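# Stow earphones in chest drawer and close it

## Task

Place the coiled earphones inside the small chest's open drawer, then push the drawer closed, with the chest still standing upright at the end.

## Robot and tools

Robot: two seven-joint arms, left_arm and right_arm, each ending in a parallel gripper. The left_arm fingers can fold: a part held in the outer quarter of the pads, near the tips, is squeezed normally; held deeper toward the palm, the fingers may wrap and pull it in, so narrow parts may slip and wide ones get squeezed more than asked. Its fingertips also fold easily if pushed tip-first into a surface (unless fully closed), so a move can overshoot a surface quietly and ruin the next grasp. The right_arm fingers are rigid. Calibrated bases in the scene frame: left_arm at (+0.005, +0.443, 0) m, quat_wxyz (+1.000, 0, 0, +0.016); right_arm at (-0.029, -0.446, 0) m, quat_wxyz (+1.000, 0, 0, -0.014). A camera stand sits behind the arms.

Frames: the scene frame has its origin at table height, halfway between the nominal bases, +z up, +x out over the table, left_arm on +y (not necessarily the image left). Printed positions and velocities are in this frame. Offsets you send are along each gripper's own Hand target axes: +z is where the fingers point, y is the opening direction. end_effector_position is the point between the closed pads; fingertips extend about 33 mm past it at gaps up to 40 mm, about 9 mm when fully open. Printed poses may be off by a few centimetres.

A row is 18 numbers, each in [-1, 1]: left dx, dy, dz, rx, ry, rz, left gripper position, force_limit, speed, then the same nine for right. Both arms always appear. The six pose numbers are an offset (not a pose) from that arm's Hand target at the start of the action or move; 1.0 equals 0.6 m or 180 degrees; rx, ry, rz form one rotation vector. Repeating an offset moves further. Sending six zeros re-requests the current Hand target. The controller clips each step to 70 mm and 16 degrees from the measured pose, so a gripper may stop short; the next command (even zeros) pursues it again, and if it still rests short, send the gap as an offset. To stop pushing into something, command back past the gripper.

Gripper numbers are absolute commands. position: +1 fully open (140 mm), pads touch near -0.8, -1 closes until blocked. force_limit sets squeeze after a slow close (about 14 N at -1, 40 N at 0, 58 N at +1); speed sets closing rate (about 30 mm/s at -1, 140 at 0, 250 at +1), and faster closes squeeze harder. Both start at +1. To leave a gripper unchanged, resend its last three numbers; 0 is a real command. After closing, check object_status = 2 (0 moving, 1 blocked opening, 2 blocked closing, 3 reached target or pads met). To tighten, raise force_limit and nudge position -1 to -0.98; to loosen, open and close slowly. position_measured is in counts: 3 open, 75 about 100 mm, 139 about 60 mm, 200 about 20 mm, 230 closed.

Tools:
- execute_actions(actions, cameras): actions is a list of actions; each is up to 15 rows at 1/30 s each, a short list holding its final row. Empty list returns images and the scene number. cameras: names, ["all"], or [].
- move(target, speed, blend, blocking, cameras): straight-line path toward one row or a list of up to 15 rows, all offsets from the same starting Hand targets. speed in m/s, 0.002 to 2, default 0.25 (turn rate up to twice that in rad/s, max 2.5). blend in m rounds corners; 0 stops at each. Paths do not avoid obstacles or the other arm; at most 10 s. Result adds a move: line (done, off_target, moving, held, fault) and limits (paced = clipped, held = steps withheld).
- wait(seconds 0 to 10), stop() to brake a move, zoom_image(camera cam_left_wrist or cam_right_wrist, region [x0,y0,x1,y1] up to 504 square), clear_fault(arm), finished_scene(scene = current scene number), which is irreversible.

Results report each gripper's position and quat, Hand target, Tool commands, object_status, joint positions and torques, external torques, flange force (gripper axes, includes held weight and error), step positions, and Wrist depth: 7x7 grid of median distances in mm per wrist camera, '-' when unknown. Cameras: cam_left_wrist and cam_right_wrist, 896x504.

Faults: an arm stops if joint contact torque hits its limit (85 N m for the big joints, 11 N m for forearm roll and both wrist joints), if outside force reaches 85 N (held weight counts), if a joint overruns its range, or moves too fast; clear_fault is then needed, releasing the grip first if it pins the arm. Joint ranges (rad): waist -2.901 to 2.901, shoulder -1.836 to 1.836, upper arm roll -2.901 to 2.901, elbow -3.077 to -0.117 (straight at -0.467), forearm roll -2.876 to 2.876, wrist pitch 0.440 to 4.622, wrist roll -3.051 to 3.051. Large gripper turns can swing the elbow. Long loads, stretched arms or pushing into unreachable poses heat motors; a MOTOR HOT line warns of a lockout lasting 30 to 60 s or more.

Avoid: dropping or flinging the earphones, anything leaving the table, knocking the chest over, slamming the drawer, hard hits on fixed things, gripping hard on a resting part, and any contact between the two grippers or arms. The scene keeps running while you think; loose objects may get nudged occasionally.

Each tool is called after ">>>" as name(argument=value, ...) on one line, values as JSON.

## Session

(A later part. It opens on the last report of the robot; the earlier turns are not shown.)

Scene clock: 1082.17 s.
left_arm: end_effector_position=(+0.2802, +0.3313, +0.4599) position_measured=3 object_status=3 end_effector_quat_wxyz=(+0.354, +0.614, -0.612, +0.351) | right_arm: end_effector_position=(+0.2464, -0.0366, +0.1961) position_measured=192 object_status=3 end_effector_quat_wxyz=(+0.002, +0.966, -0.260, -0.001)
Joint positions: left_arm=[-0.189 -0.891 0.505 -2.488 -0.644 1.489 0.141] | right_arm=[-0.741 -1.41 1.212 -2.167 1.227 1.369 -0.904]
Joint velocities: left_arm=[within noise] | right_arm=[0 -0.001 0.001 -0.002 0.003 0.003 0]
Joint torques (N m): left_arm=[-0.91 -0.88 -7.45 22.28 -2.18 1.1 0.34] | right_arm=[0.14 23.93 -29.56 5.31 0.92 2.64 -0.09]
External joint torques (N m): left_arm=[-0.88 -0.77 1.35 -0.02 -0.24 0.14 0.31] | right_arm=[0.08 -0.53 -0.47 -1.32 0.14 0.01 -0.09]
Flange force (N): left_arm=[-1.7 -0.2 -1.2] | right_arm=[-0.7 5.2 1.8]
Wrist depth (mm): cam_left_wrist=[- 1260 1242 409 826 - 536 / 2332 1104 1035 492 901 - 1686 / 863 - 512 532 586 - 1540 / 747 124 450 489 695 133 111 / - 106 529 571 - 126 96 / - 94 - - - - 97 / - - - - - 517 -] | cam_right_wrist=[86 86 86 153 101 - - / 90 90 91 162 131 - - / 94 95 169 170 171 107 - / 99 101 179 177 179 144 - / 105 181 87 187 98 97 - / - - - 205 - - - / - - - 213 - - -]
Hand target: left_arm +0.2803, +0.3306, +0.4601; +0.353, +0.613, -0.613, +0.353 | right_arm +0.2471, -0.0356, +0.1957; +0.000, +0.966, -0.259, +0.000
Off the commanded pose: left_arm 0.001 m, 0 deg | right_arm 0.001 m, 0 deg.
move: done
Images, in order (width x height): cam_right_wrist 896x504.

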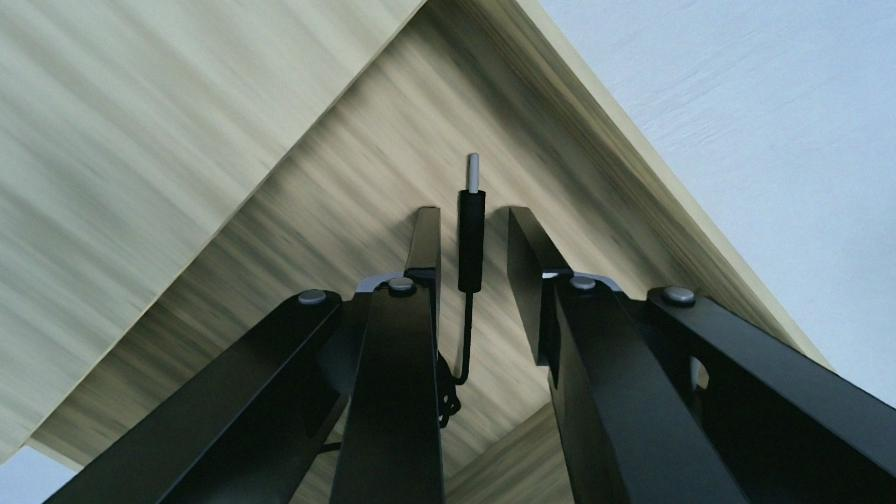

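>>> move(target=[0,0,0,0,0,0,1,1,1,0,0,0.0,0,0,0,-1,-1,-1], speed=0.05)

>>> wait(seconds=1, cameras=["cam_right_wrist"])

Scene clock: 1093.07 s.
left_arm: end_effector_position=(+0.2802, +0.3313, +0.4599) position_measured=3 object_status=3 end_effector_quat_wxyz=(+0.354, +0.614, -0.612, +0.351) | right_arm: end_effector_position=(+0.2467, -0.0366, +0.1961) position_measured=218 object_status=0 end_effector_quat_wxyz=(+0.002, +0.966, -0.260, -0.001)
Joint positions: left_arm=[-0.189 -0.891 0.505 -2.488 -0.644 1.489 0.141] | right_arm=[-0.741 -1.41 1.212 -2.167 1.228 1.37 -0.904]
Joint torques (N m): left_arm=[-0.91 -0.87 -7.47 22.26 -2.18 1.12 0.3] | right_arm=[0.29 24.17 -29.61 5.43 0.87 2.75 -0.1]
External joint torques (N m): left_arm=[-0.93 -0.75 1.29 -0.1 -0.24 0.14 0.27] | right_arm=[0.21 -0.38 -0.41 -1.18 0.08 0.11 -0.1]
Flange force (N): left_arm=[-1.6 0.0 -0.9] | right_arm=[-0.7 4.9 1.7]
Wrist depth (mm): cam_left_wrist=[- 1206 1094 407 808 - 538 / 2683 - 994 530 898 - 1653 / - - 509 541 650 - 1503 / - 124 453 487 - 134 728 / - 107 526 622 657 134 96 / - 93 - - 578 - 97 / - - - 538 - - -] | cam_right_wrist=[86 86 86 153 95 - - / 90 90 91 162 131 - - / 95 95 169 169 172 108 - / 99 101 178 147 181 144 - / 105 183 92 92 91 155 - / 140 - - - - - - / - - - - - - -]
Hand target: left_arm +0.2803, +0.3306, +0.4601; +0.353, +0.613, -0.613, +0.353 | right_arm +0.2471, -0.0356, +0.1957; +0.000, +0.966, -0.259, +0.000
Off the commanded pose: left_arm 0.001 m, 0 deg | right_arm 0.001 m, 0 deg.
move: done

Scene clock: 1094.07 s.
left_arm: end_effector_position=(+0.2802, +0.3313, +0.4599) position_measured=3 object_status=3 end_effector_quat_wxyz=(+0.354, +0.614, -0.612, +0.351) | right_arm: end_effector_position=(+0.2467, -0.0366, +0.1961) position_measured=218 object_status=2 end_effector_quat_wxyz=(+0.002, +0.966, -0.260, -0.001)
Joint positions: left_arm=[-0.189 -0.891 0.505 -2.488 -0.644 1.489 0.141] | right_arm=[-0.741 -1.41 1.212 -2.167 1.228 1.37 -0.904]
Joint torques (N m): left_arm=[-0.86 -0.88 -7.48 22.27 -2.18 1.11 0.35] | right_arm=[0.27 24.12 -29.62 5.38 0.84 2.76 -0.1]
External joint torques (N m): left_arm=[-0.87 -0.7 1.28 -0.11 -0.23 0.13 0.33] | right_arm=[0.18 -0.36 -0.48 -1.27 0.04 0.13 -0.11]
Flange force (N): left_arm=[-1.8 -0.1 -0.9] | right_arm=[-0.7 5.2 1.6]
Wrist depth (mm): cam_left_wrist=[- - - 417 829 3119 536 / 2189 960 956 532 882 885 1642 / - - 511 546 797 - 1512 / 707 124 454 487 552 134 747 / - 107 522 607 - 126 97 / - 94 - 576 615 - 97 / - - - - 542 - -] | cam_right_wrist=[86 86 86 153 102 - - / 90 90 91 161 131 - - / 95 95 169 169 172 106 - / 99 101 178 147 180 144 - / 105 183 92 92 91 154 372 / 140 - - - - - - / - - - - - - -]
Hand target: left_arm +0.2803, +0.3306, +0.4601; +0.353, +0.613, -0.613, +0.353 | right_arm +0.2471, -0.0356, +0.1957; +0.000, +0.966, -0.259, +0.000
Tool commands: left_gripper/position=+1.0 left_gripper/force_limit=+1.0 left_gripper/speed=+1.0 right_gripper/position=-1.0 right_gripper/force_limit=-1.0 right_gripper/speed=-1.0
Off the commanded pose: left_arm 0.001 m, 0 deg | right_arm 0.001 m, 0 deg.
wait: 1.00 s; at rest by 0.17 s
Images, in order (width x height): cam_right_wrist 896x504.

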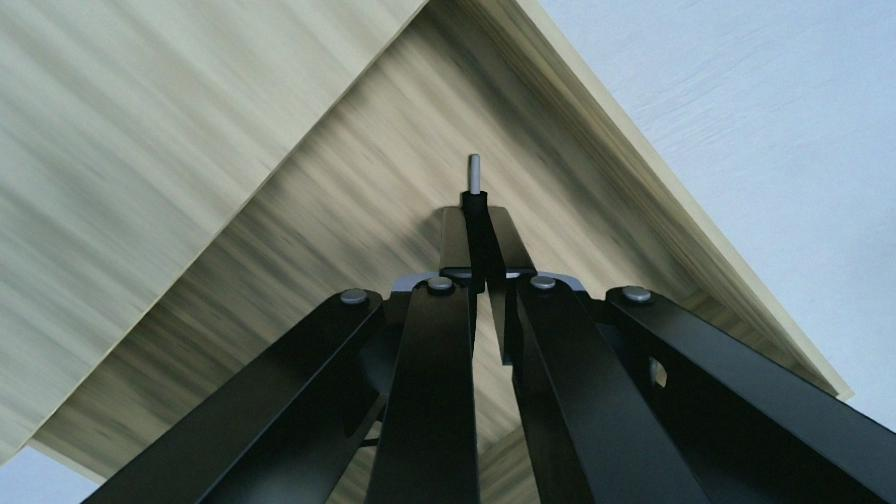

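>>> move(target=[0,0,0,0,0,0,1,1,1,0,0,-0.4,0,0,0,-1,-1,-1], speed=0.12, cameras=["cam_left_wrist","cam_right_wrist"])

>>> zoom_image(camera="cam_left_wrist", region=[400, 0, 680, 340])

Scene clock: 1111.40 s.
left_arm: end_effector_position=(+0.2802, +0.3313, +0.4599) position_measured=3 object_status=3 end_effector_quat_wxyz=(+0.354, +0.614, -0.612, +0.351) | right_arm: end_effector_position=(+0.2475, -0.0345, +0.4357) position_measured=218 object_status=2 end_effector_quat_wxyz=(-0.002, +0.967, -0.255, +0.000)
Joint positions: left_arm=[-0.189 -0.891 0.505 -2.488 -0.644 1.489 0.141] | right_arm=[-0.917 -1.074 0.95 -1.621 0.964 1.064 -0.804]
Joint velocities: left_arm=[within noise] | right_arm=[0.001 -0.001 0 0 0.001 -0.003 0.005]
Joint torques (N m): left_arm=[-0.94 -0.95 -7.41 22.22 -2.18 1.12 0.32] | right_arm=[-0.6 26.35 -24.39 8.78 0.56 2.31 0.11]
External joint torques (N m): left_arm=[-0.94 -0.81 1.38 -0.13 -0.24 0.15 0.29] | right_arm=[-0.56 0.03 -0.94 -0.23 -0.14 -0.33 0.11]
Flange force (N): left_arm=[-1.8 0.1 -0.9] | right_arm=[0.1 1.6 -0.8]
Wrist depth (mm): cam_left_wrist=[- 1150 1229 - 800 - 1531 / 3081 1040 1002 - 891 - 1631 / 858 - 508 586 596 - 1494 / 747 124 457 488 705 134 756 / - 114 534 594 678 126 96 / - 99 - 600 - - 97 / - - - 540 - - -] | cam_right_wrist=[- 305 305 307 - - - / - 320 319 390 518 - - / - 564 339 410 405 - 529 / - - 367 132 407 - 572 / - - 87 92 91 - - / - - - - - - - / - - - - - - -]
Hand target: left_arm +0.2803, +0.3306, +0.4601; +0.353, +0.613, -0.613, +0.353 | right_arm +0.2471, -0.0356, +0.4357; +0.000, +0.966, -0.259, +0.000
Off the commanded pose: left_arm 0.001 m, 0 deg | right_arm 0.001 m, 1 deg.
move: done

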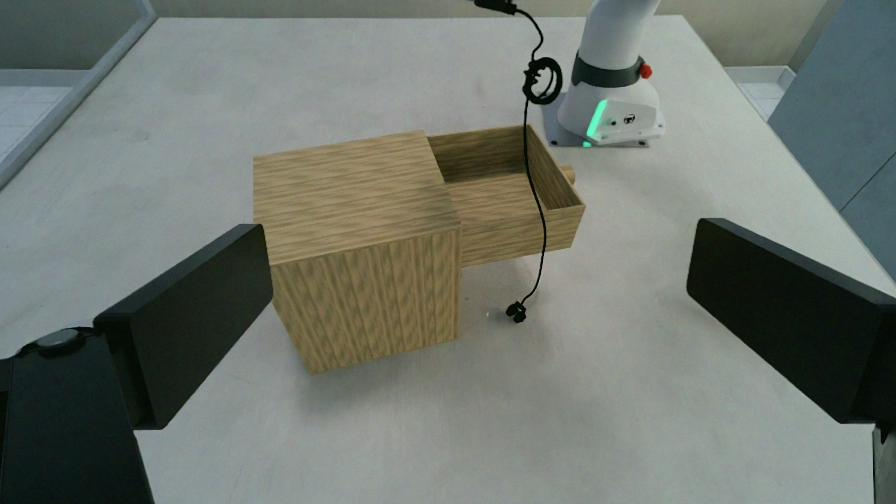

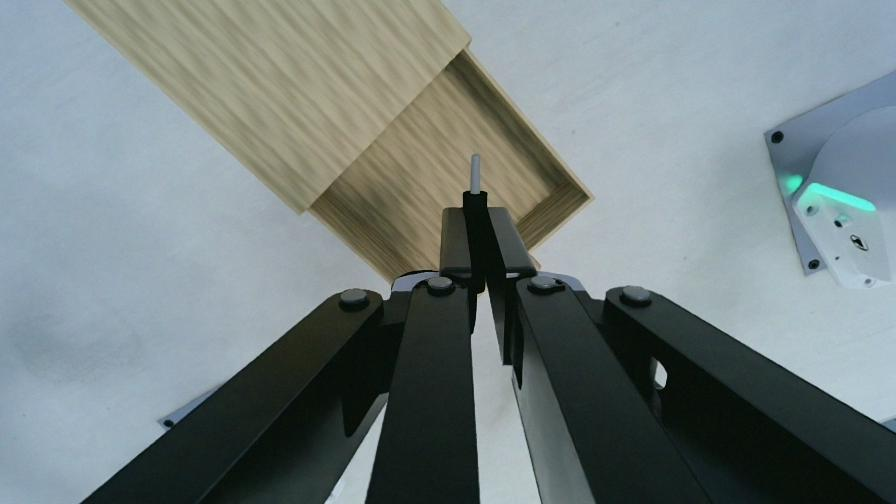

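Scaled by 1.482 from the camera's 896x504 image, which has a finer 1280x720 frame.

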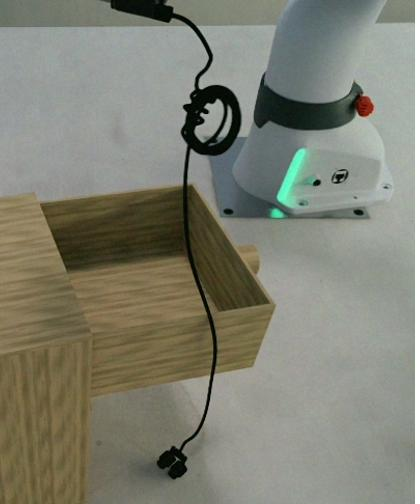

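>>> move(target=[0,0,0,0,0,0,1,1,1,0.1245,0.2072,-0.2067,0,0,0,-1,-1,-1], speed=0.12, cameras=["cam_left_wrist","cam_right_wrist"])

>>> zoom_image(camera="cam_left_wrist", region=[400, 0, 680, 340])

Scene clock: 1124.33 s.
left_arm: end_effector_position=(+0.2802, +0.3313, +0.4599) position_measured=3 object_status=3 end_effector_quat_wxyz=(+0.354, +0.614, -0.612, +0.351) | right_arm: end_effector_position=(+0.2508, -0.1798, +0.5597) position_measured=218 object_status=2 end_effector_quat_wxyz=(-0.002, +0.965, -0.262, +0.001)
Joint positions: left_arm=[-0.189 -0.891 0.505 -2.488 -0.644 1.489 0.141] | right_arm=[-0.9 -0.82 0.742 -1.464 0.676 0.919 -0.956]
Joint velocities: left_arm=[within noise] | right_arm=[0 0.001 0 0 -0.001 0 -0.008]
Joint torques (N m): left_arm=[-0.9 -0.88 -7.48 22.25 -2.19 1.11 0.33] | right_arm=[0.39 17.74 -16.24 11.2 0.19 2.32 -0.16]
External joint torques (N m): left_arm=[-0.91 -0.79 1.26 -0.05 -0.26 0.14 0.3] | right_arm=[0.33 1.54 -0.28 -0.29 -0.48 -0.32 -0.16]
Flange force (N): left_arm=[-1.6 0.0 -0.9] | right_arm=[1.5 1.1 -2.7]
Wrist depth (mm): cam_left_wrist=[- - 1200 - 837 1242 1631 / 2546 - 1094 - 898 - 1631 / 863 816 510 583 629 - 1494 / - 135 456 486 561 133 114 / - 107 531 565 - 134 96 / - 99 555 - - 624 97 / - 555 - - - - -] | cam_right_wrist=[407 426 627 - - - - / 440 441 456 - - - - / - 464 530 - - 619 366 / - 484 568 132 - 609 342 / 843 - 87 92 91 - 344 / - - - - - - 336 / - - - - - - -]
Hand target: left_arm +0.2803, +0.3306, +0.4601; +0.353, +0.613, -0.613, +0.353 | right_arm +0.2498, -0.1806, +0.5597; +0.000, +0.966, -0.259, +0.000
Off the commanded pose: left_arm 0.001 m, 0 deg | right_arm 0.001 m, 0 deg.
move: done

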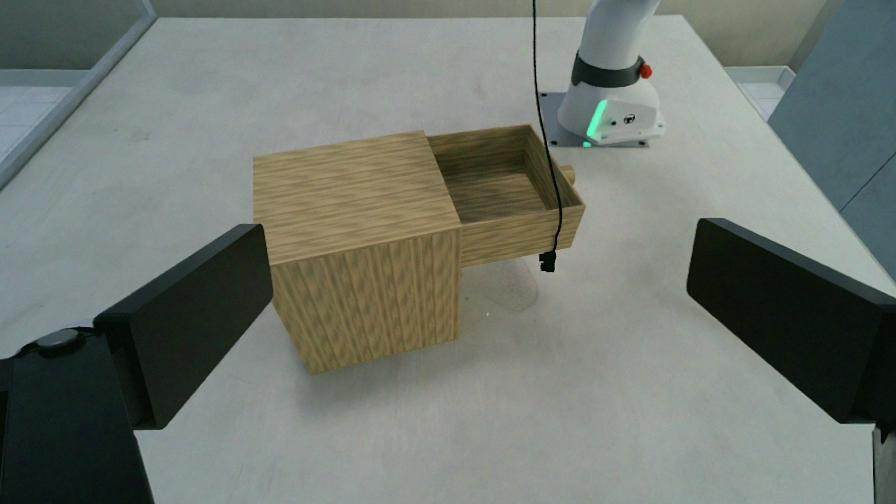

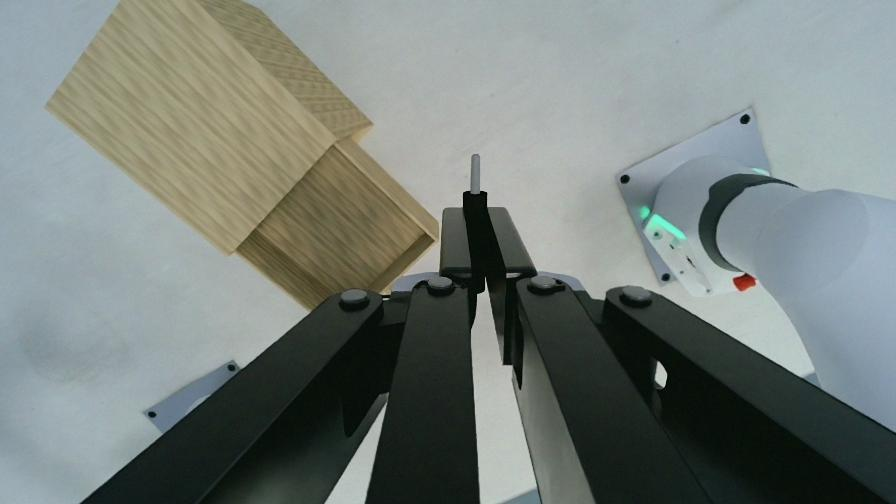

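Scaled by 1.482 from the camera's 896x504 image, which has a finer 1280x720 frame.

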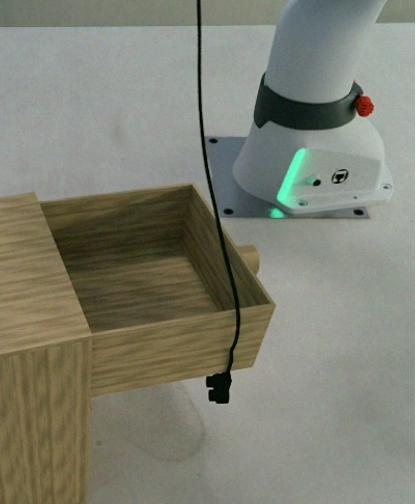

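>>> move(target=[0,0,0,0,0,0,1,1,1,0.0667,0.1155,-0.0667,0,0,0,-1,-1,-1], speed=0.1, cameras=["cam_left_wrist"])

>>> zoom_image(camera="cam_left_wrist", region=[400, 0, 680, 340])

Scene clock: 1144.27 s.
left_arm: end_effector_position=(+0.2802, +0.3313, +0.4599) position_measured=3 object_status=3 end_effector_quat_wxyz=(+0.354, +0.614, -0.612, +0.351) | right_arm: end_effector_position=(+0.2506, -0.2595, +0.5994) position_measured=218 object_status=2 end_effector_quat_wxyz=(-0.001, +0.965, -0.261, +0.000)
Joint positions: left_arm=[-0.189 -0.891 0.505 -2.488 -0.644 1.489 0.141] | right_arm=[-0.866 -0.704 0.64 -1.399 0.531 0.875 -1.06]
Joint velocities: left_arm=[within noise] | right_arm=[0 0 0.001 0 0.001 0 -0.007]
Joint torques (N m): left_arm=[-0.94 -0.93 -7.42 22.23 -2.19 1.13 0.34] | right_arm=[0.47 11.8 -13.11 12.05 0.18 2.39 -0.19]
External joint torques (N m): left_arm=[-0.95 -0.75 1.35 -0.13 -0.25 0.16 0.31] | right_arm=[0.46 1.33 -0.65 -0.36 -0.47 -0.27 -0.19]
Flange force (N): left_arm=[-1.8 -0.1 -0.9] | right_arm=[1.0 2.4 -1.3]
Wrist depth (mm): cam_left_wrist=[- - 1211 - 863 - - / 2495 - 960 - 891 1119 1620 / 858 - 508 580 597 - 1522 / 754 124 457 488 723 134 728 / - 107 525 587 650 126 96 / - 94 580 - 597 - 97 / - - - - - - -] | cam_right_wrist=[- 509 - - - - - / 483 490 624 - - 748 - / 506 506 581 - - - 716 / - 535 613 132 733 407 762 / - - 87 92 91 380 387 / - - - - - - 399 / - - - - - - -]
Hand target: left_arm +0.2803, +0.3306, +0.4601; +0.353, +0.613, -0.613, +0.353 | right_arm +0.2498, -0.2607, +0.5997; +0.000, +0.966, -0.259, +0.000
Off the commanded pose: left_arm 0.001 m, 0 deg | right_arm 0.001 m, 0 deg.
move: done
Images, in order (width x height): cam_left_wrist 896x504.

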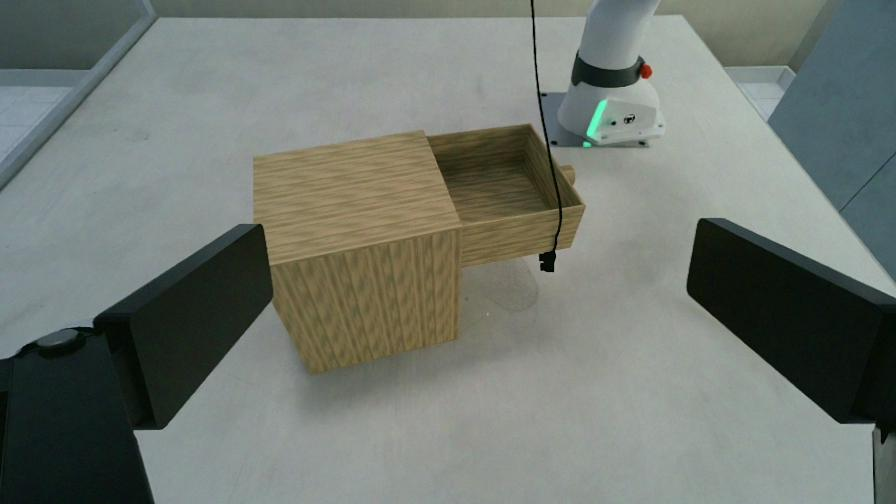

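Scaled by 1.482 from the camera's 896x504 image, which has a finer 1280x720 frame.

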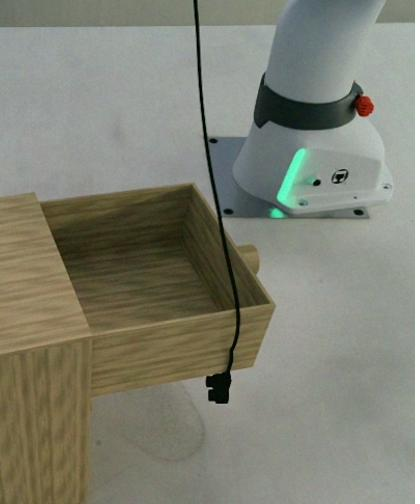

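>>> move(target=[0.068,0.163,0.35,0,0,0,1,1,1,0,0,0,0,0,0,-1,-1,-1], speed=0.25, cameras=["cam_left_wrist","cam_right_wrist"])

>>> zoom_image(camera="cam_left_wrist", region=[300, 0, 700, 400])

Scene clock: 1191.97 s.
left_arm: end_effector_position=(+0.1818, +0.1285, +0.3903) position_measured=3 object_status=3 end_effector_quat_wxyz=(+0.353, +0.610, -0.615, +0.353) | right_arm: end_effector_position=(+0.2506, -0.2595, +0.5994) position_measured=218 object_status=2 end_effector_quat_wxyz=(-0.001, +0.966, -0.260, +0.000)
Joint positions: left_arm=[-0.184 -1.361 -0.099 -2.969 -1.14 1.732 -0.045] | right_arm=[-0.866 -0.704 0.64 -1.399 0.531 0.875 -1.062]
Joint velocities: left_arm=[0 0 0.001 0.001 0 0.001 -0.008] | right_arm=[within noise]
Joint torques (N m): left_arm=[-0.01 6.98 3.34 24.61 -1.69 1.47 -0.06] | right_arm=[0.29 11.76 -13.1 12.13 0.25 2.38 -0.21]
External joint torques (N m): left_arm=[0.01 -0.83 0.34 -0.02 -0.28 0.06 -0.09] | right_arm=[0.31 1.28 -0.63 -0.25 -0.39 -0.26 -0.21]
Flange force (N): left_arm=[-1.0 4.4 -0.5] | right_arm=[1.2 2.0 -1.9]
Wrist depth (mm): cam_left_wrist=[- - - 994 625 2115 - / 855 866 - - 689 904 1531 / 765 - - 419 738 713 1459 / 340 135 416 436 - 134 1364 / - 114 377 397 - 125 96 / - 273 303 340 - - 97 / - 319 390 458 - - -] | cam_right_wrist=[- 520 - - - - - / 486 490 641 - - - 702 / 512 506 567 - - - - / - 535 610 132 689 410 492 / - - 87 92 91 380 389 / - - - - - - 401 / - - - - - - -]
Hand target: left_arm +0.1825, +0.1284, +0.3902; +0.353, +0.613, -0.613, +0.353 | right_arm +0.2498, -0.2607, +0.5997; +0.000, +0.966, -0.259, +0.000
Off the commanded pose: left_arm 0.001 m, 0 deg | right_arm 0.001 m, 0 deg.
move: done

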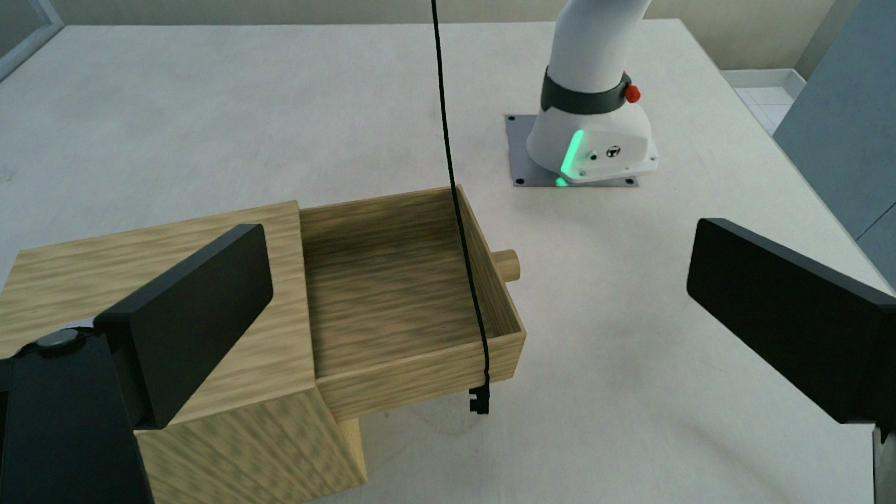

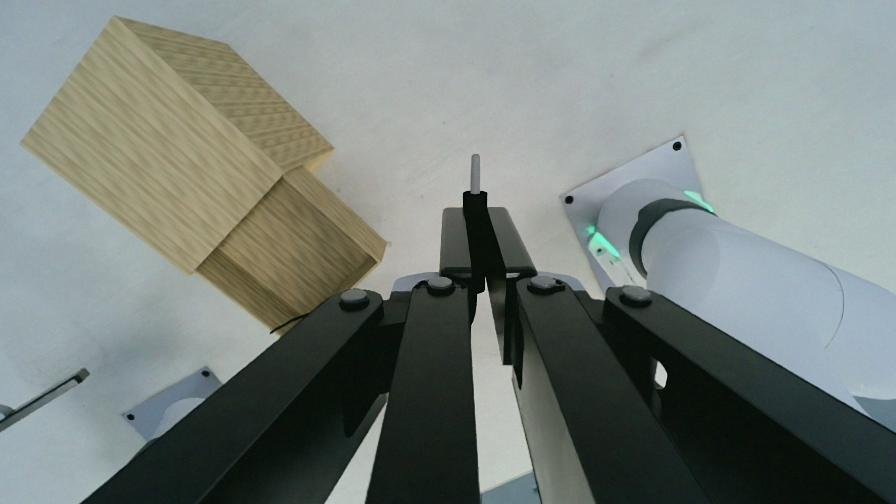

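Scaled by 1.260 from the camera's 896x504 image, which has a finer 1280x720 frame.

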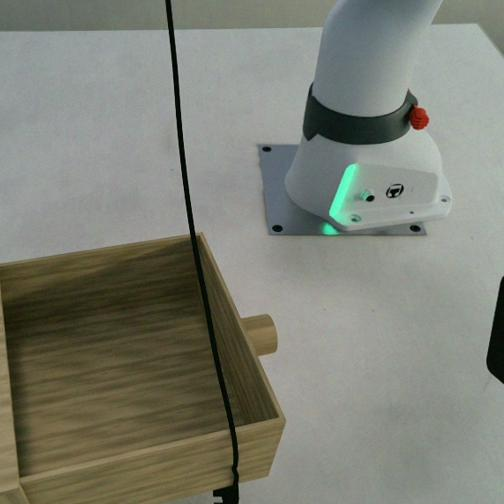

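>>> move(target=[-0.0112,-0.0092,0.238,0,0,0,0.1,-1,0,0,0,0,0,0,0,-1,-1,-1], speed=0.15, cameras=["cam_left_wrist"])

>>> zoom_image(camera="cam_left_wrist", region=[300, 50, 700, 400])

Scene clock: 1231.70 s.
left_arm: end_effector_position=(+0.1872, +0.0088, +0.3122) position_measured=117 object_status=3 end_effector_quat_wxyz=(+0.354, +0.614, -0.611, +0.351) | right_arm: end_effector_position=(+0.2506, -0.2595, +0.5994) position_measured=218 object_status=2 end_effector_quat_wxyz=(-0.001, +0.966, -0.260, +0.000)
Joint positions: left_arm=[-0.233 -1.098 -0.641 -2.948 -1.718 1.997 0.122] | right_arm=[-0.866 -0.704 0.64 -1.399 0.531 0.875 -1.062]
Joint velocities: left_arm=[0 0.001 0 0.001 -0.001 0 0.006] | right_arm=[within noise]
Joint torques (N m): left_arm=[0.02 3.9 10.41 21.87 -1.07 1.03 0.38] | right_arm=[0.32 11.74 -13.18 12.06 0.25 2.39 -0.23]
External joint torques (N m): left_arm=[0.01 -0.03 -0.03 0.52 -0.3 0.02 0.35] | right_arm=[0.32 1.27 -0.75 -0.31 -0.39 -0.26 -0.23]
Flange force (N): left_arm=[0.1 -1.7 2.3] | right_arm=[1.0 2.5 -1.4]
Wrist depth (mm): cam_left_wrist=[960 - 891 - 490 485 - / - - 795 - 561 586 1410 / - 660 594 - 612 601 1307 / 239 245 143 293 147 114 - / 222 90 97 301 245 88 88 / - - 268 275 419 - - / - - 247 248 229 - -] | cam_right_wrist=[- 599 - - - - - / 479 489 621 - - - - / 505 506 563 - - - - / - 536 613 132 708 409 391 / - - 87 92 91 377 390 / - - - - - - 401 / - - - - - - -]
Hand target: left_arm +0.1879, +0.0082, +0.3128; +0.353, +0.613, -0.613, +0.353 | right_arm +0.2498, -0.2607, +0.5997; +0.000, +0.966, -0.259, +0.000
Off the commanded pose: left_arm 0.001 m, 0 deg | right_arm 0.001 m, 0 deg.
move: done
Images, in order (width x height): cam_left_wrist 896x504.

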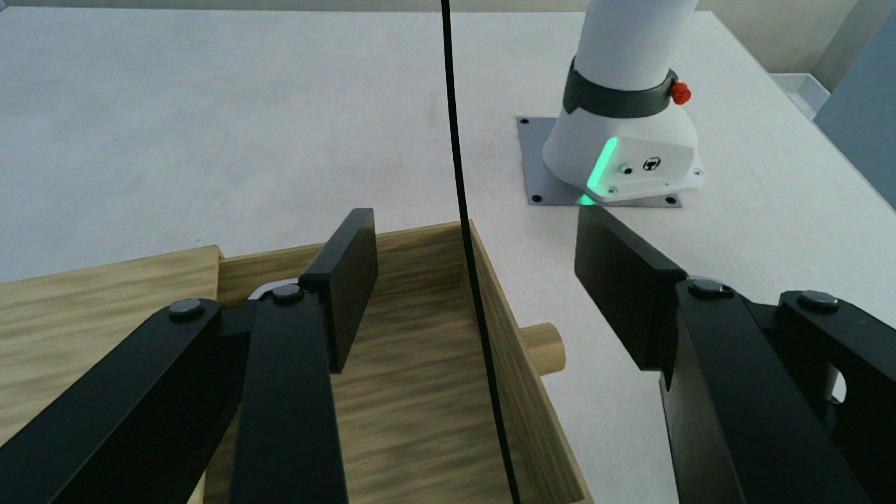

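Scaled by 1.260 from the camera's 896x504 image, which has a finer 1280x720 frame.

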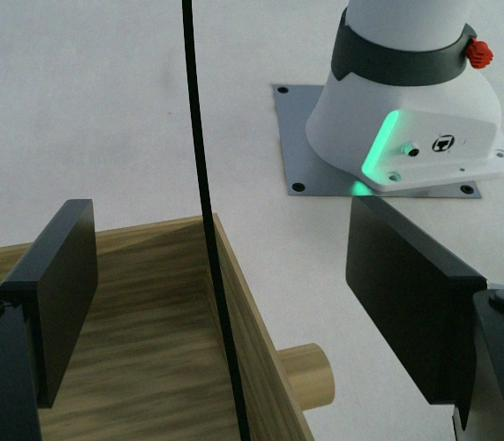

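>>> move(target=[[0,0,-0.0183,0,0,0,0.1,-1,0,0,0,0,0,0,0,-1,-1,-1],[0,0,-0.0183,0,0,0,-0.55,-1,0,0,0,0,0,0,0,-1,-1,-1]], speed=0.08, cameras=["cam_left_wrist"])

>>> zoom_image(camera="cam_left_wrist", region=[350, 100, 600, 350])

Scene clock: 1254.63 s.
left_arm: end_effector_position=(+0.1887, +0.0171, +0.3192) position_measured=199 object_status=0 end_effector_quat_wxyz=(+0.352, +0.611, -0.613, +0.355) | right_arm: end_effector_position=(+0.2506, -0.2595, +0.5994) position_measured=218 object_status=2 end_effector_quat_wxyz=(-0.001, +0.966, -0.260, +0.000)
Joint positions: left_arm=[-0.238 -1.122 -0.601 -2.957 -1.679 1.985 0.117] | right_arm=[-0.866 -0.704 0.64 -1.399 0.531 0.875 -1.062]
Joint torques (N m): left_arm=[-1.12 3.78 10.72 21.37 -0.43 0.84 -0.08] | right_arm=[0.3 11.78 -13.19 12.06 0.26 2.39 -0.22]
External joint torques (N m): left_arm=[-1.1 -0.31 0.77 -0.46 0.4 -0.2 -0.11] | right_arm=[0.25 1.34 -0.8 -0.33 -0.4 -0.25 -0.22]
Flange force (N): left_arm=[-0.9 4.9 -6.2] | right_arm=[1.1 2.5 -1.5]
Wrist depth (mm): cam_left_wrist=[- - 882 898 507 509 - / - 701 770 699 558 562 1468 / - 642 624 665 597 622 - / 255 251 281 171 130 - 566 / 227 232 87 114 89 88 - / 208 - 75 278 - - - / - - - 256 - - -] | cam_right_wrist=[685 525 - - - - - / 486 489 637 - - - - / 492 507 570 - - 731 - / - 531 609 132 655 408 413 / - - 87 92 91 380 388 / - - - - - - 400 / - - - - - - -]
Hand target: left_arm +0.1879, +0.0177, +0.3183; +0.353, +0.613, -0.613, +0.353 | right_arm +0.2498, -0.2607, +0.5997; +0.000, +0.966, -0.259, +0.000
Off the commanded pose: left_arm 0.001 m, 0 deg | right_arm 0.001 m, 0 deg.
move: done
Images, in order (width x height): cam_left_wrist 896x504.

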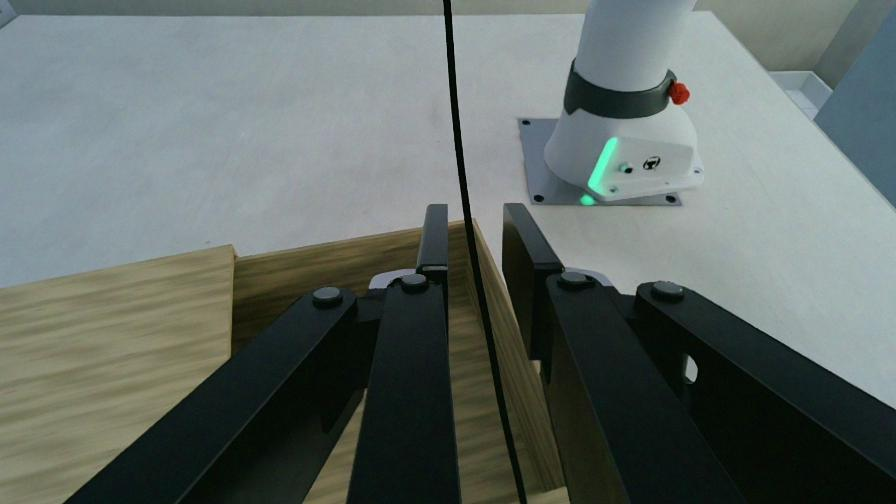

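Scaled by 2.016 from the camera's 896x504 image, which has a finer 1280x720 frame.

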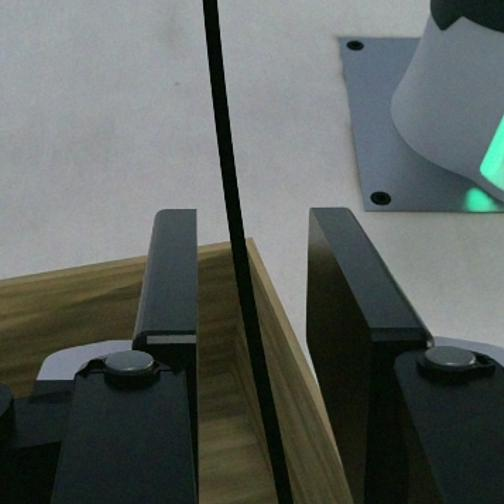

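>>> move(target=[0,0,0,0,0,0,-1,-1,-1,0,0,0,0,0,0,-1,-1,-1], speed=0.08)

>>> wait(seconds=1, cameras=["cam_left_wrist"])

>>> zoom_image(camera="cam_left_wrist", region=[350, 100, 600, 350])

Scene clock: 1267.63 s.
left_arm: end_effector_position=(+0.1887, +0.0171, +0.3192) position_measured=227 object_status=0 end_effector_quat_wxyz=(+0.352, +0.611, -0.613, +0.355) | right_arm: end_effector_position=(+0.2506, -0.2595, +0.5994) position_measured=218 object_status=2 end_effector_quat_wxyz=(-0.001, +0.966, -0.260, +0.000)
Joint positions: left_arm=[-0.238 -1.122 -0.601 -2.957 -1.679 1.985 0.117] | right_arm=[-0.866 -0.704 0.64 -1.399 0.531 0.875 -1.062]
Joint torques (N m): left_arm=[-1.11 3.74 10.82 21.37 -0.45 0.8 -0.13] | right_arm=[0.32 11.71 -13.16 12.13 0.26 2.39 -0.24]
External joint torques (N m): left_arm=[-1.05 -0.38 0.89 -0.45 0.37 -0.22 -0.16] | right_arm=[0.26 1.35 -0.8 -0.27 -0.39 -0.24 -0.24]
Flange force (N): left_arm=[-0.8 5.1 -6.8] | right_arm=[1.2 2.4 -1.8]
Wrist depth (mm): cam_left_wrist=[904 917 - 891 518 491 2133 / - 790 - 832 570 582 1494 / - 622 - - 619 625 1267 / 555 266 280 127 586 - - / 227 228 81 90 89 - - / 204 - 72 - - - 440 / - - - - - 67 -] | cam_right_wrist=[469 531 - 687 - 655 - / 482 488 638 670 - - 687 / 491 504 563 - - - - / - 536 616 120 722 409 405 / 824 - 87 92 91 379 388 / 863 - - - - - 400 / - - - - - - -]
Hand target: left_arm +0.1879, +0.0177, +0.3183; +0.353, +0.613, -0.613, +0.353 | right_arm +0.2498, -0.2607, +0.5997; +0.000, +0.966, -0.259, +0.000
Off the commanded pose: left_arm 0.001 m, 0 deg | right_arm 0.001 m, 0 deg.
move: done

Scene clock: 1268.63 s.
left_arm: end_effector_position=(+0.1887, +0.0171, +0.3192) position_measured=227 object_status=2 end_effector_quat_wxyz=(+0.352, +0.611, -0.613, +0.355) | right_arm: end_effector_position=(+0.2506, -0.2595, +0.5994) position_measured=218 object_status=2 end_effector_quat_wxyz=(-0.001, +0.966, -0.260, +0.000)
Joint positions: left_arm=[-0.238 -1.122 -0.601 -2.957 -1.679 1.985 0.117] | right_arm=[-0.866 -0.704 0.64 -1.399 0.531 0.875 -1.062]
Joint torques (N m): left_arm=[-1.07 3.8 10.82 21.42 -0.43 0.82 -0.12] | right_arm=[0.34 11.73 -13.09 12.08 0.25 2.37 -0.22]
External joint torques (N m): left_arm=[-1.07 -0.36 0.88 -0.32 0.4 -0.22 -0.15] | right_arm=[0.31 1.31 -0.62 -0.33 -0.39 -0.27 -0.22]
Flange force (N): left_arm=[-0.5 4.8 -6.7] | right_arm=[1.2 2.1 -1.6]
Wrist depth (mm): cam_left_wrist=[- 861 837 - 508 480 - / 752 797 805 - 565 570 1459 / - - - 627 601 619 1211 / - 248 288 127 - - 553 / 227 228 81 90 89 482 504 / 204 - 72 - - - - / - - - - - 67 -] | cam_right_wrist=[- 514 - - - - - / 479 494 641 - - - 733 / 511 503 582 - - 746 - / - 532 616 132 755 409 419 / - - 87 92 91 378 388 / - - - - - - 401 / - - - - - - -]
Hand target: left_arm +0.1879, +0.0177, +0.3183; +0.353, +0.613, -0.613, +0.353 | right_arm +0.2498, -0.2607, +0.5997; +0.000, +0.966, -0.259, +0.000
Tool commands: left_gripper/position=-1.0 left_gripper/force_limit=-1.0 left_gripper/speed=-1.0 right_gripper/position=-1.0 right_gripper/force_limit=-1.0 right_gripper/speed=-1.0
Off the commanded pose: left_arm 0.001 m, 0 deg | right_arm 0.001 m, 0 deg.
wait: 1.00 s; at rest by 0.17 s
Images, in order (width x height): cam_left_wrist 896x504.

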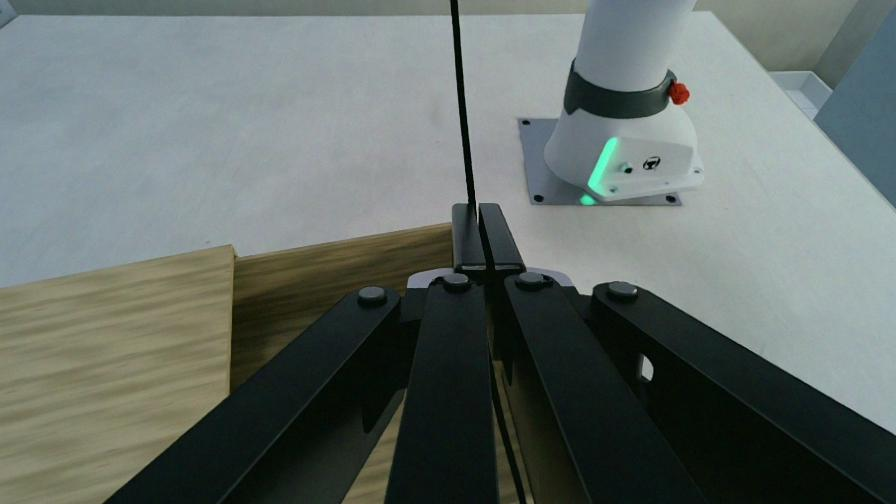

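Scaled by 2.016 from the camera's 896x504 image, which has a finer 1280x720 frame.

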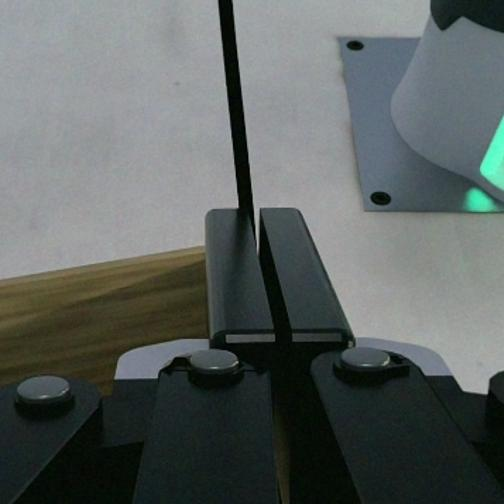

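>>> move(target=[0.275,-0.0333,-0.14,0,0,0,-1,-1,-1,0,0,0,0,0,0,-1,-1,-1], speed=0.1, cameras=["cam_left_wrist","cam_right_wrist"])

>>> zoom_image(camera="cam_left_wrist", region=[250, 100, 700, 500])

Scene clock: 1289.37 s.
left_arm: end_effector_position=(+0.2077, +0.0073, +0.5032) position_measured=227 object_status=2 end_effector_quat_wxyz=(+0.352, +0.611, -0.614, +0.355) | right_arm: end_effector_position=(+0.2506, -0.2595, +0.5994) position_measured=218 object_status=2 end_effector_quat_wxyz=(-0.001, +0.966, -0.260, +0.000)
Joint positions: left_arm=[-0.14 -1.045 -0.388 -2.548 -1.35 1.831 -0.186] | right_arm=[-0.866 -0.704 0.64 -1.399 0.531 0.875 -1.062]
Joint velocities: left_arm=[0.001 0.001 0 0 -0.001 0 -0.005] | right_arm=[within noise]
Joint torques (N m): left_arm=[-0.01 3.53 10.3 23.93 -0.79 1.39 -0.05] | right_arm=[0.31 11.75 -13.2 12.1 0.26 2.38 -0.21]
External joint torques (N m): left_arm=[0.01 0.48 0.7 0.65 0.36 -0.35 -0.08] | right_arm=[0.32 1.23 -0.71 -0.27 -0.38 -0.27 -0.21]
Flange force (N): left_arm=[2.1 -2.4 -3.0] | right_arm=[1.0 2.3 -1.6]
Wrist depth (mm): cam_left_wrist=[- 2332 - - 489 439 408 / - - - - 504 1006 1560 / 885 928 - - 633 931 1402 / - - - 117 734 773 1410 / - - - 90 89 - - / - - 72 - - - 630 / - - - - - 67 -] | cam_right_wrist=[- 520 - - - - 670 / 491 488 605 - - - - / 500 509 570 - - - - / - 543 609 132 766 410 762 / - - 87 92 91 377 391 / - - - - - - 401 / - - - - - - -]
Hand target: left_arm +0.2080, +0.0077, +0.5032; +0.353, +0.613, -0.613, +0.353 | right_arm +0.2498, -0.2607, +0.5997; +0.000, +0.966, -0.259, +0.000
Off the commanded pose: left_arm 0.000 m, 0 deg | right_arm 0.001 m, 0 deg.
move: done

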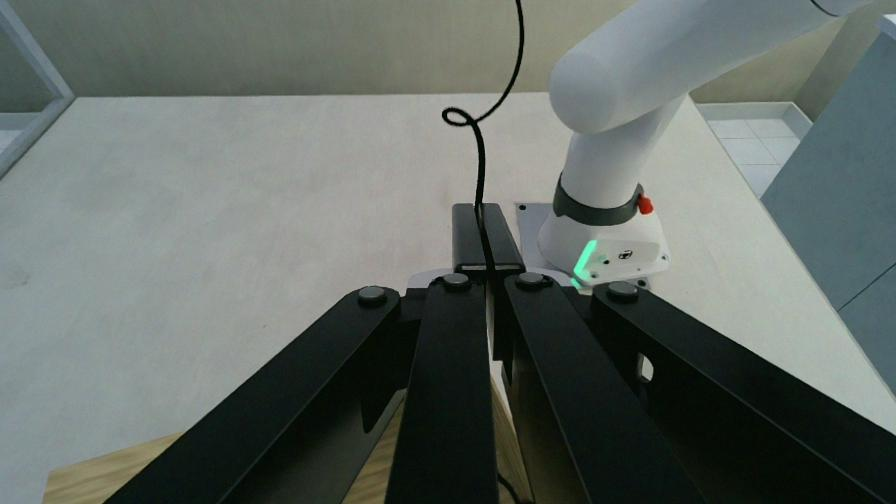

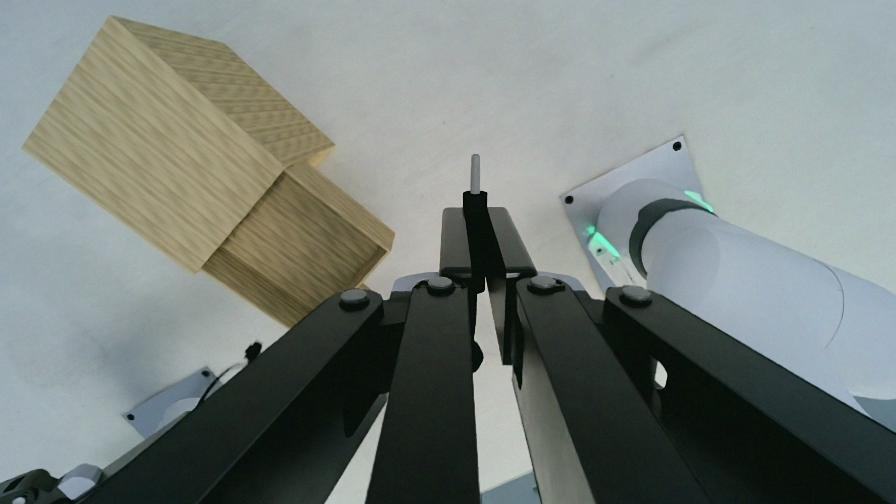

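Scaled by 1.120 from the camera's 896x504 image, which has a finer 1280x720 frame.

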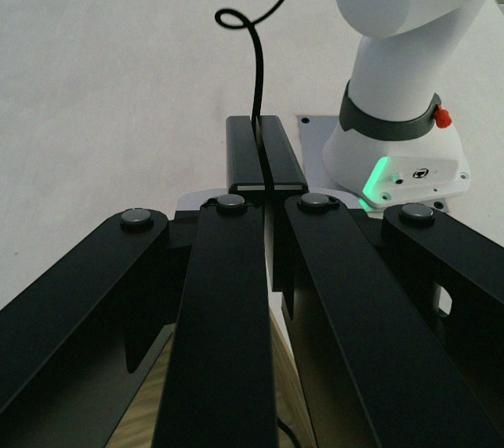

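>>> move(target=[0.0722,0,-0.0417,0,0,0,-1,-1,-1,0,0,0,0,0,0,-1,-1,-1], speed=0.06, cameras=["cam_right_wrist"])

>>> zoom_image(camera="cam_right_wrist", region=[50, 200, 450, 504])

Scene clock: 1308.93 s.
left_arm: end_effector_position=(+0.2076, +0.0071, +0.5532) position_measured=227 object_status=2 end_effector_quat_wxyz=(+0.352, +0.610, -0.614, +0.355) | right_arm: end_effector_position=(+0.2506, -0.2595, +0.5994) position_measured=218 object_status=2 end_effector_quat_wxyz=(-0.001, +0.966, -0.260, +0.000)
Joint positions: left_arm=[-0.121 -1.007 -0.353 -2.422 -1.298 1.782 -0.263] | right_arm=[-0.866 -0.704 0.64 -1.399 0.531 0.875 -1.062]
Joint velocities: left_arm=[0.001 -0.001 0 -0.001 -0.001 -0.001 -0.007] | right_arm=[within noise]
Joint torques (N m): left_arm=[-0.01 3.24 10.16 23.54 -0.9 1.57 -0.06] | right_arm=[0.27 11.73 -13.16 12.09 0.26 2.38 -0.21]
External joint torques (N m): left_arm=[0.01 0.5 0.85 0.66 0.35 -0.34 -0.08] | right_arm=[0.26 1.26 -0.72 -0.29 -0.38 -0.26 -0.21]
Flange force (N): left_arm=[2.1 -2.3 -3.3] | right_arm=[1.1 2.3 -1.6]
Wrist depth (mm): cam_left_wrist=[- - 2012 - - 436 380 / 1119 1085 - - 511 490 1503 / - - 960 - 650 1040 1522 / - - - 128 756 832 1503 / - - - 90 89 - 1675 / 693 - 72 - - - 1485 / - - - - - 67 -] | cam_right_wrist=[- 524 - - - - - / 488 487 655 - - - - / 500 507 574 - 773 - - / - 593 616 132 704 409 401 / - - 87 92 91 380 388 / - - - - - - 400 / - - - - - - -]
Hand target: left_arm +0.2080, +0.0076, +0.5532; +0.353, +0.613, -0.613, +0.353 | right_arm +0.2498, -0.2607, +0.5997; +0.000, +0.966, -0.259, +0.000
Off the commanded pose: left_arm 0.001 m, 0 deg | right_arm 0.001 m, 0 deg.
move: done
Images, in order (width x height): cam_right_wrist 896x504.

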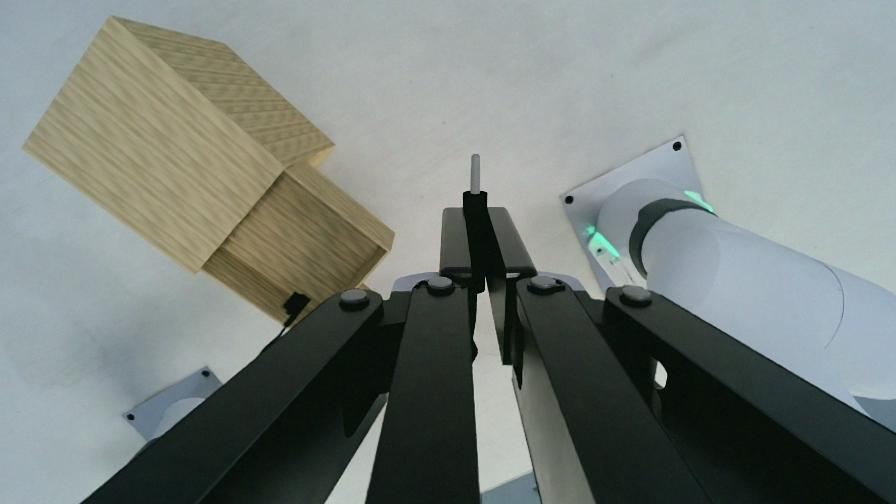

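Scaled by 1.260 from the camera's 896x504 image, which has a finer 1280x720 frame.

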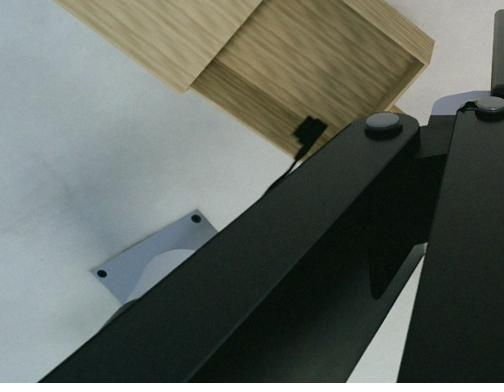

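>>> move(target=[-0.3753,-0.0417,0.2167,0,0,0,-1,-1,-1,0,0,0,0,0,0,-1,-1,-1], speed=0.12, cameras=["cam_left_wrist","cam_right_wrist"])

>>> zoom_image(camera="cam_right_wrist", region=[50, 200, 450, 504])

Scene clock: 1340.87 s.
left_arm: end_effector_position=(+0.2327, +0.0074, +0.2947) position_measured=227 object_status=2 end_effector_quat_wxyz=(+0.354, +0.613, -0.612, +0.353) | right_arm: end_effector_position=(+0.2506, -0.2595, +0.5994) position_measured=218 object_status=2 end_effector_quat_wxyz=(-0.001, +0.966, -0.260, +0.000)
Joint positions: left_arm=[-0.121 -0.885 -0.646 -2.87 -1.724 2.013 0.296] | right_arm=[-0.866 -0.704 0.64 -1.399 0.531 0.875 -1.062]
Joint velocities: left_arm=[-0.001 0 0 0 -0.001 -0.001 0.006] | right_arm=[within noise]
Joint torques (N m): left_arm=[0 0.49 9.92 21.09 -1.05 0.53 0.3] | right_arm=[0.28 11.79 -13.1 12.13 0.26 2.36 -0.24]
External joint torques (N m): left_arm=[-0.04 0.55 -0.05 -0.47 -0.28 -0.1 0.27] | right_arm=[0.26 1.36 -0.68 -0.27 -0.38 -0.28 -0.24]
Flange force (N): left_arm=[-2.1 -1.2 2.1] | right_arm=[1.3 2.1 -2.0]
Wrist depth (mm): cam_left_wrist=[795 - - - - 481 - / - 693 715 725 674 545 - / 619 - 622 598 572 587 - / 516 219 253 141 264 - - / 199 199 81 90 89 - - / 178 - 72 - - - 422 / - - - - - 67 -] | cam_right_wrist=[- 525 - - - - - / 484 488 650 670 - - - / 487 504 570 - - - - / - 525 613 132 680 408 400 / - 445 87 92 91 380 390 / 398 - - - - - 401 / - - - - - - -]
Hand target: left_arm +0.2329, +0.0080, +0.2932; +0.353, +0.613, -0.613, +0.353 | right_arm +0.2498, -0.2607, +0.5997; +0.000, +0.966, -0.259, +0.000
Off the commanded pose: left_arm 0.002 m, 0 deg | right_arm 0.001 m, 0 deg.
move: done

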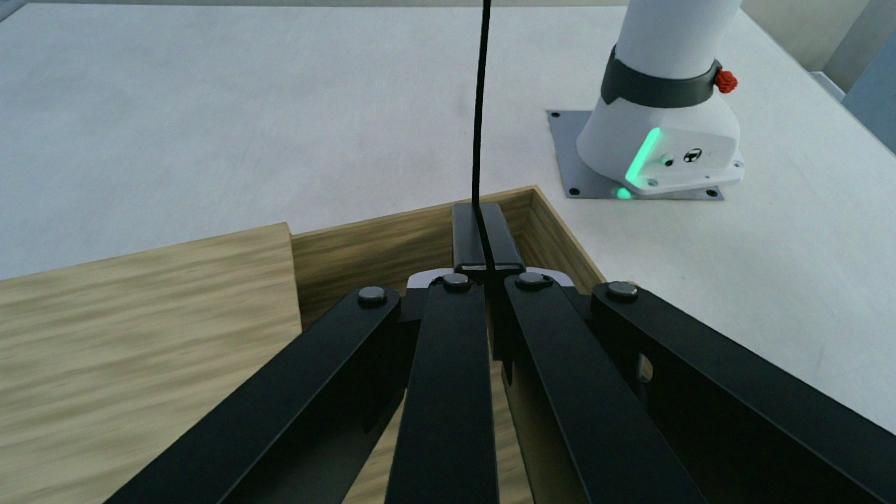

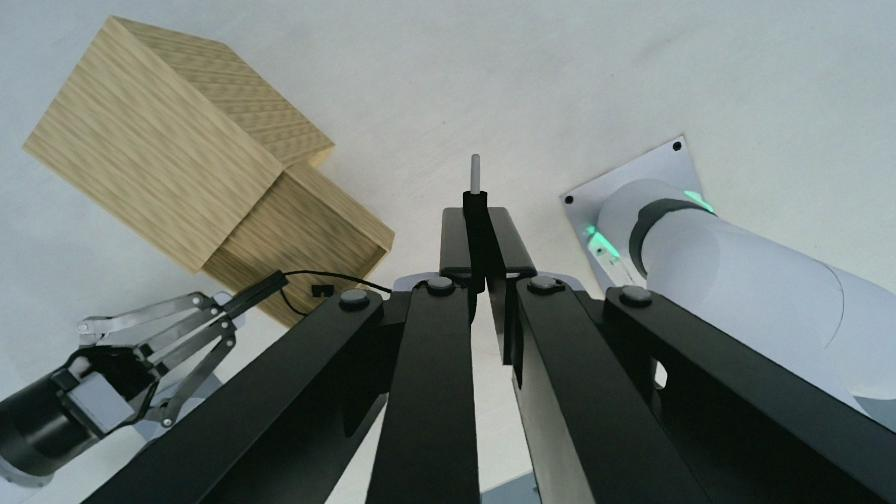

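Scaled by 1.260 from the camera's 896x504 image, which has a finer 1280x720 frame.

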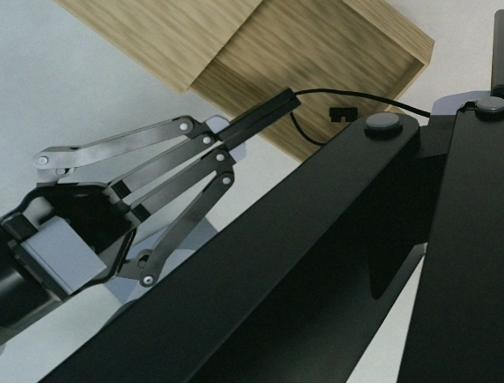

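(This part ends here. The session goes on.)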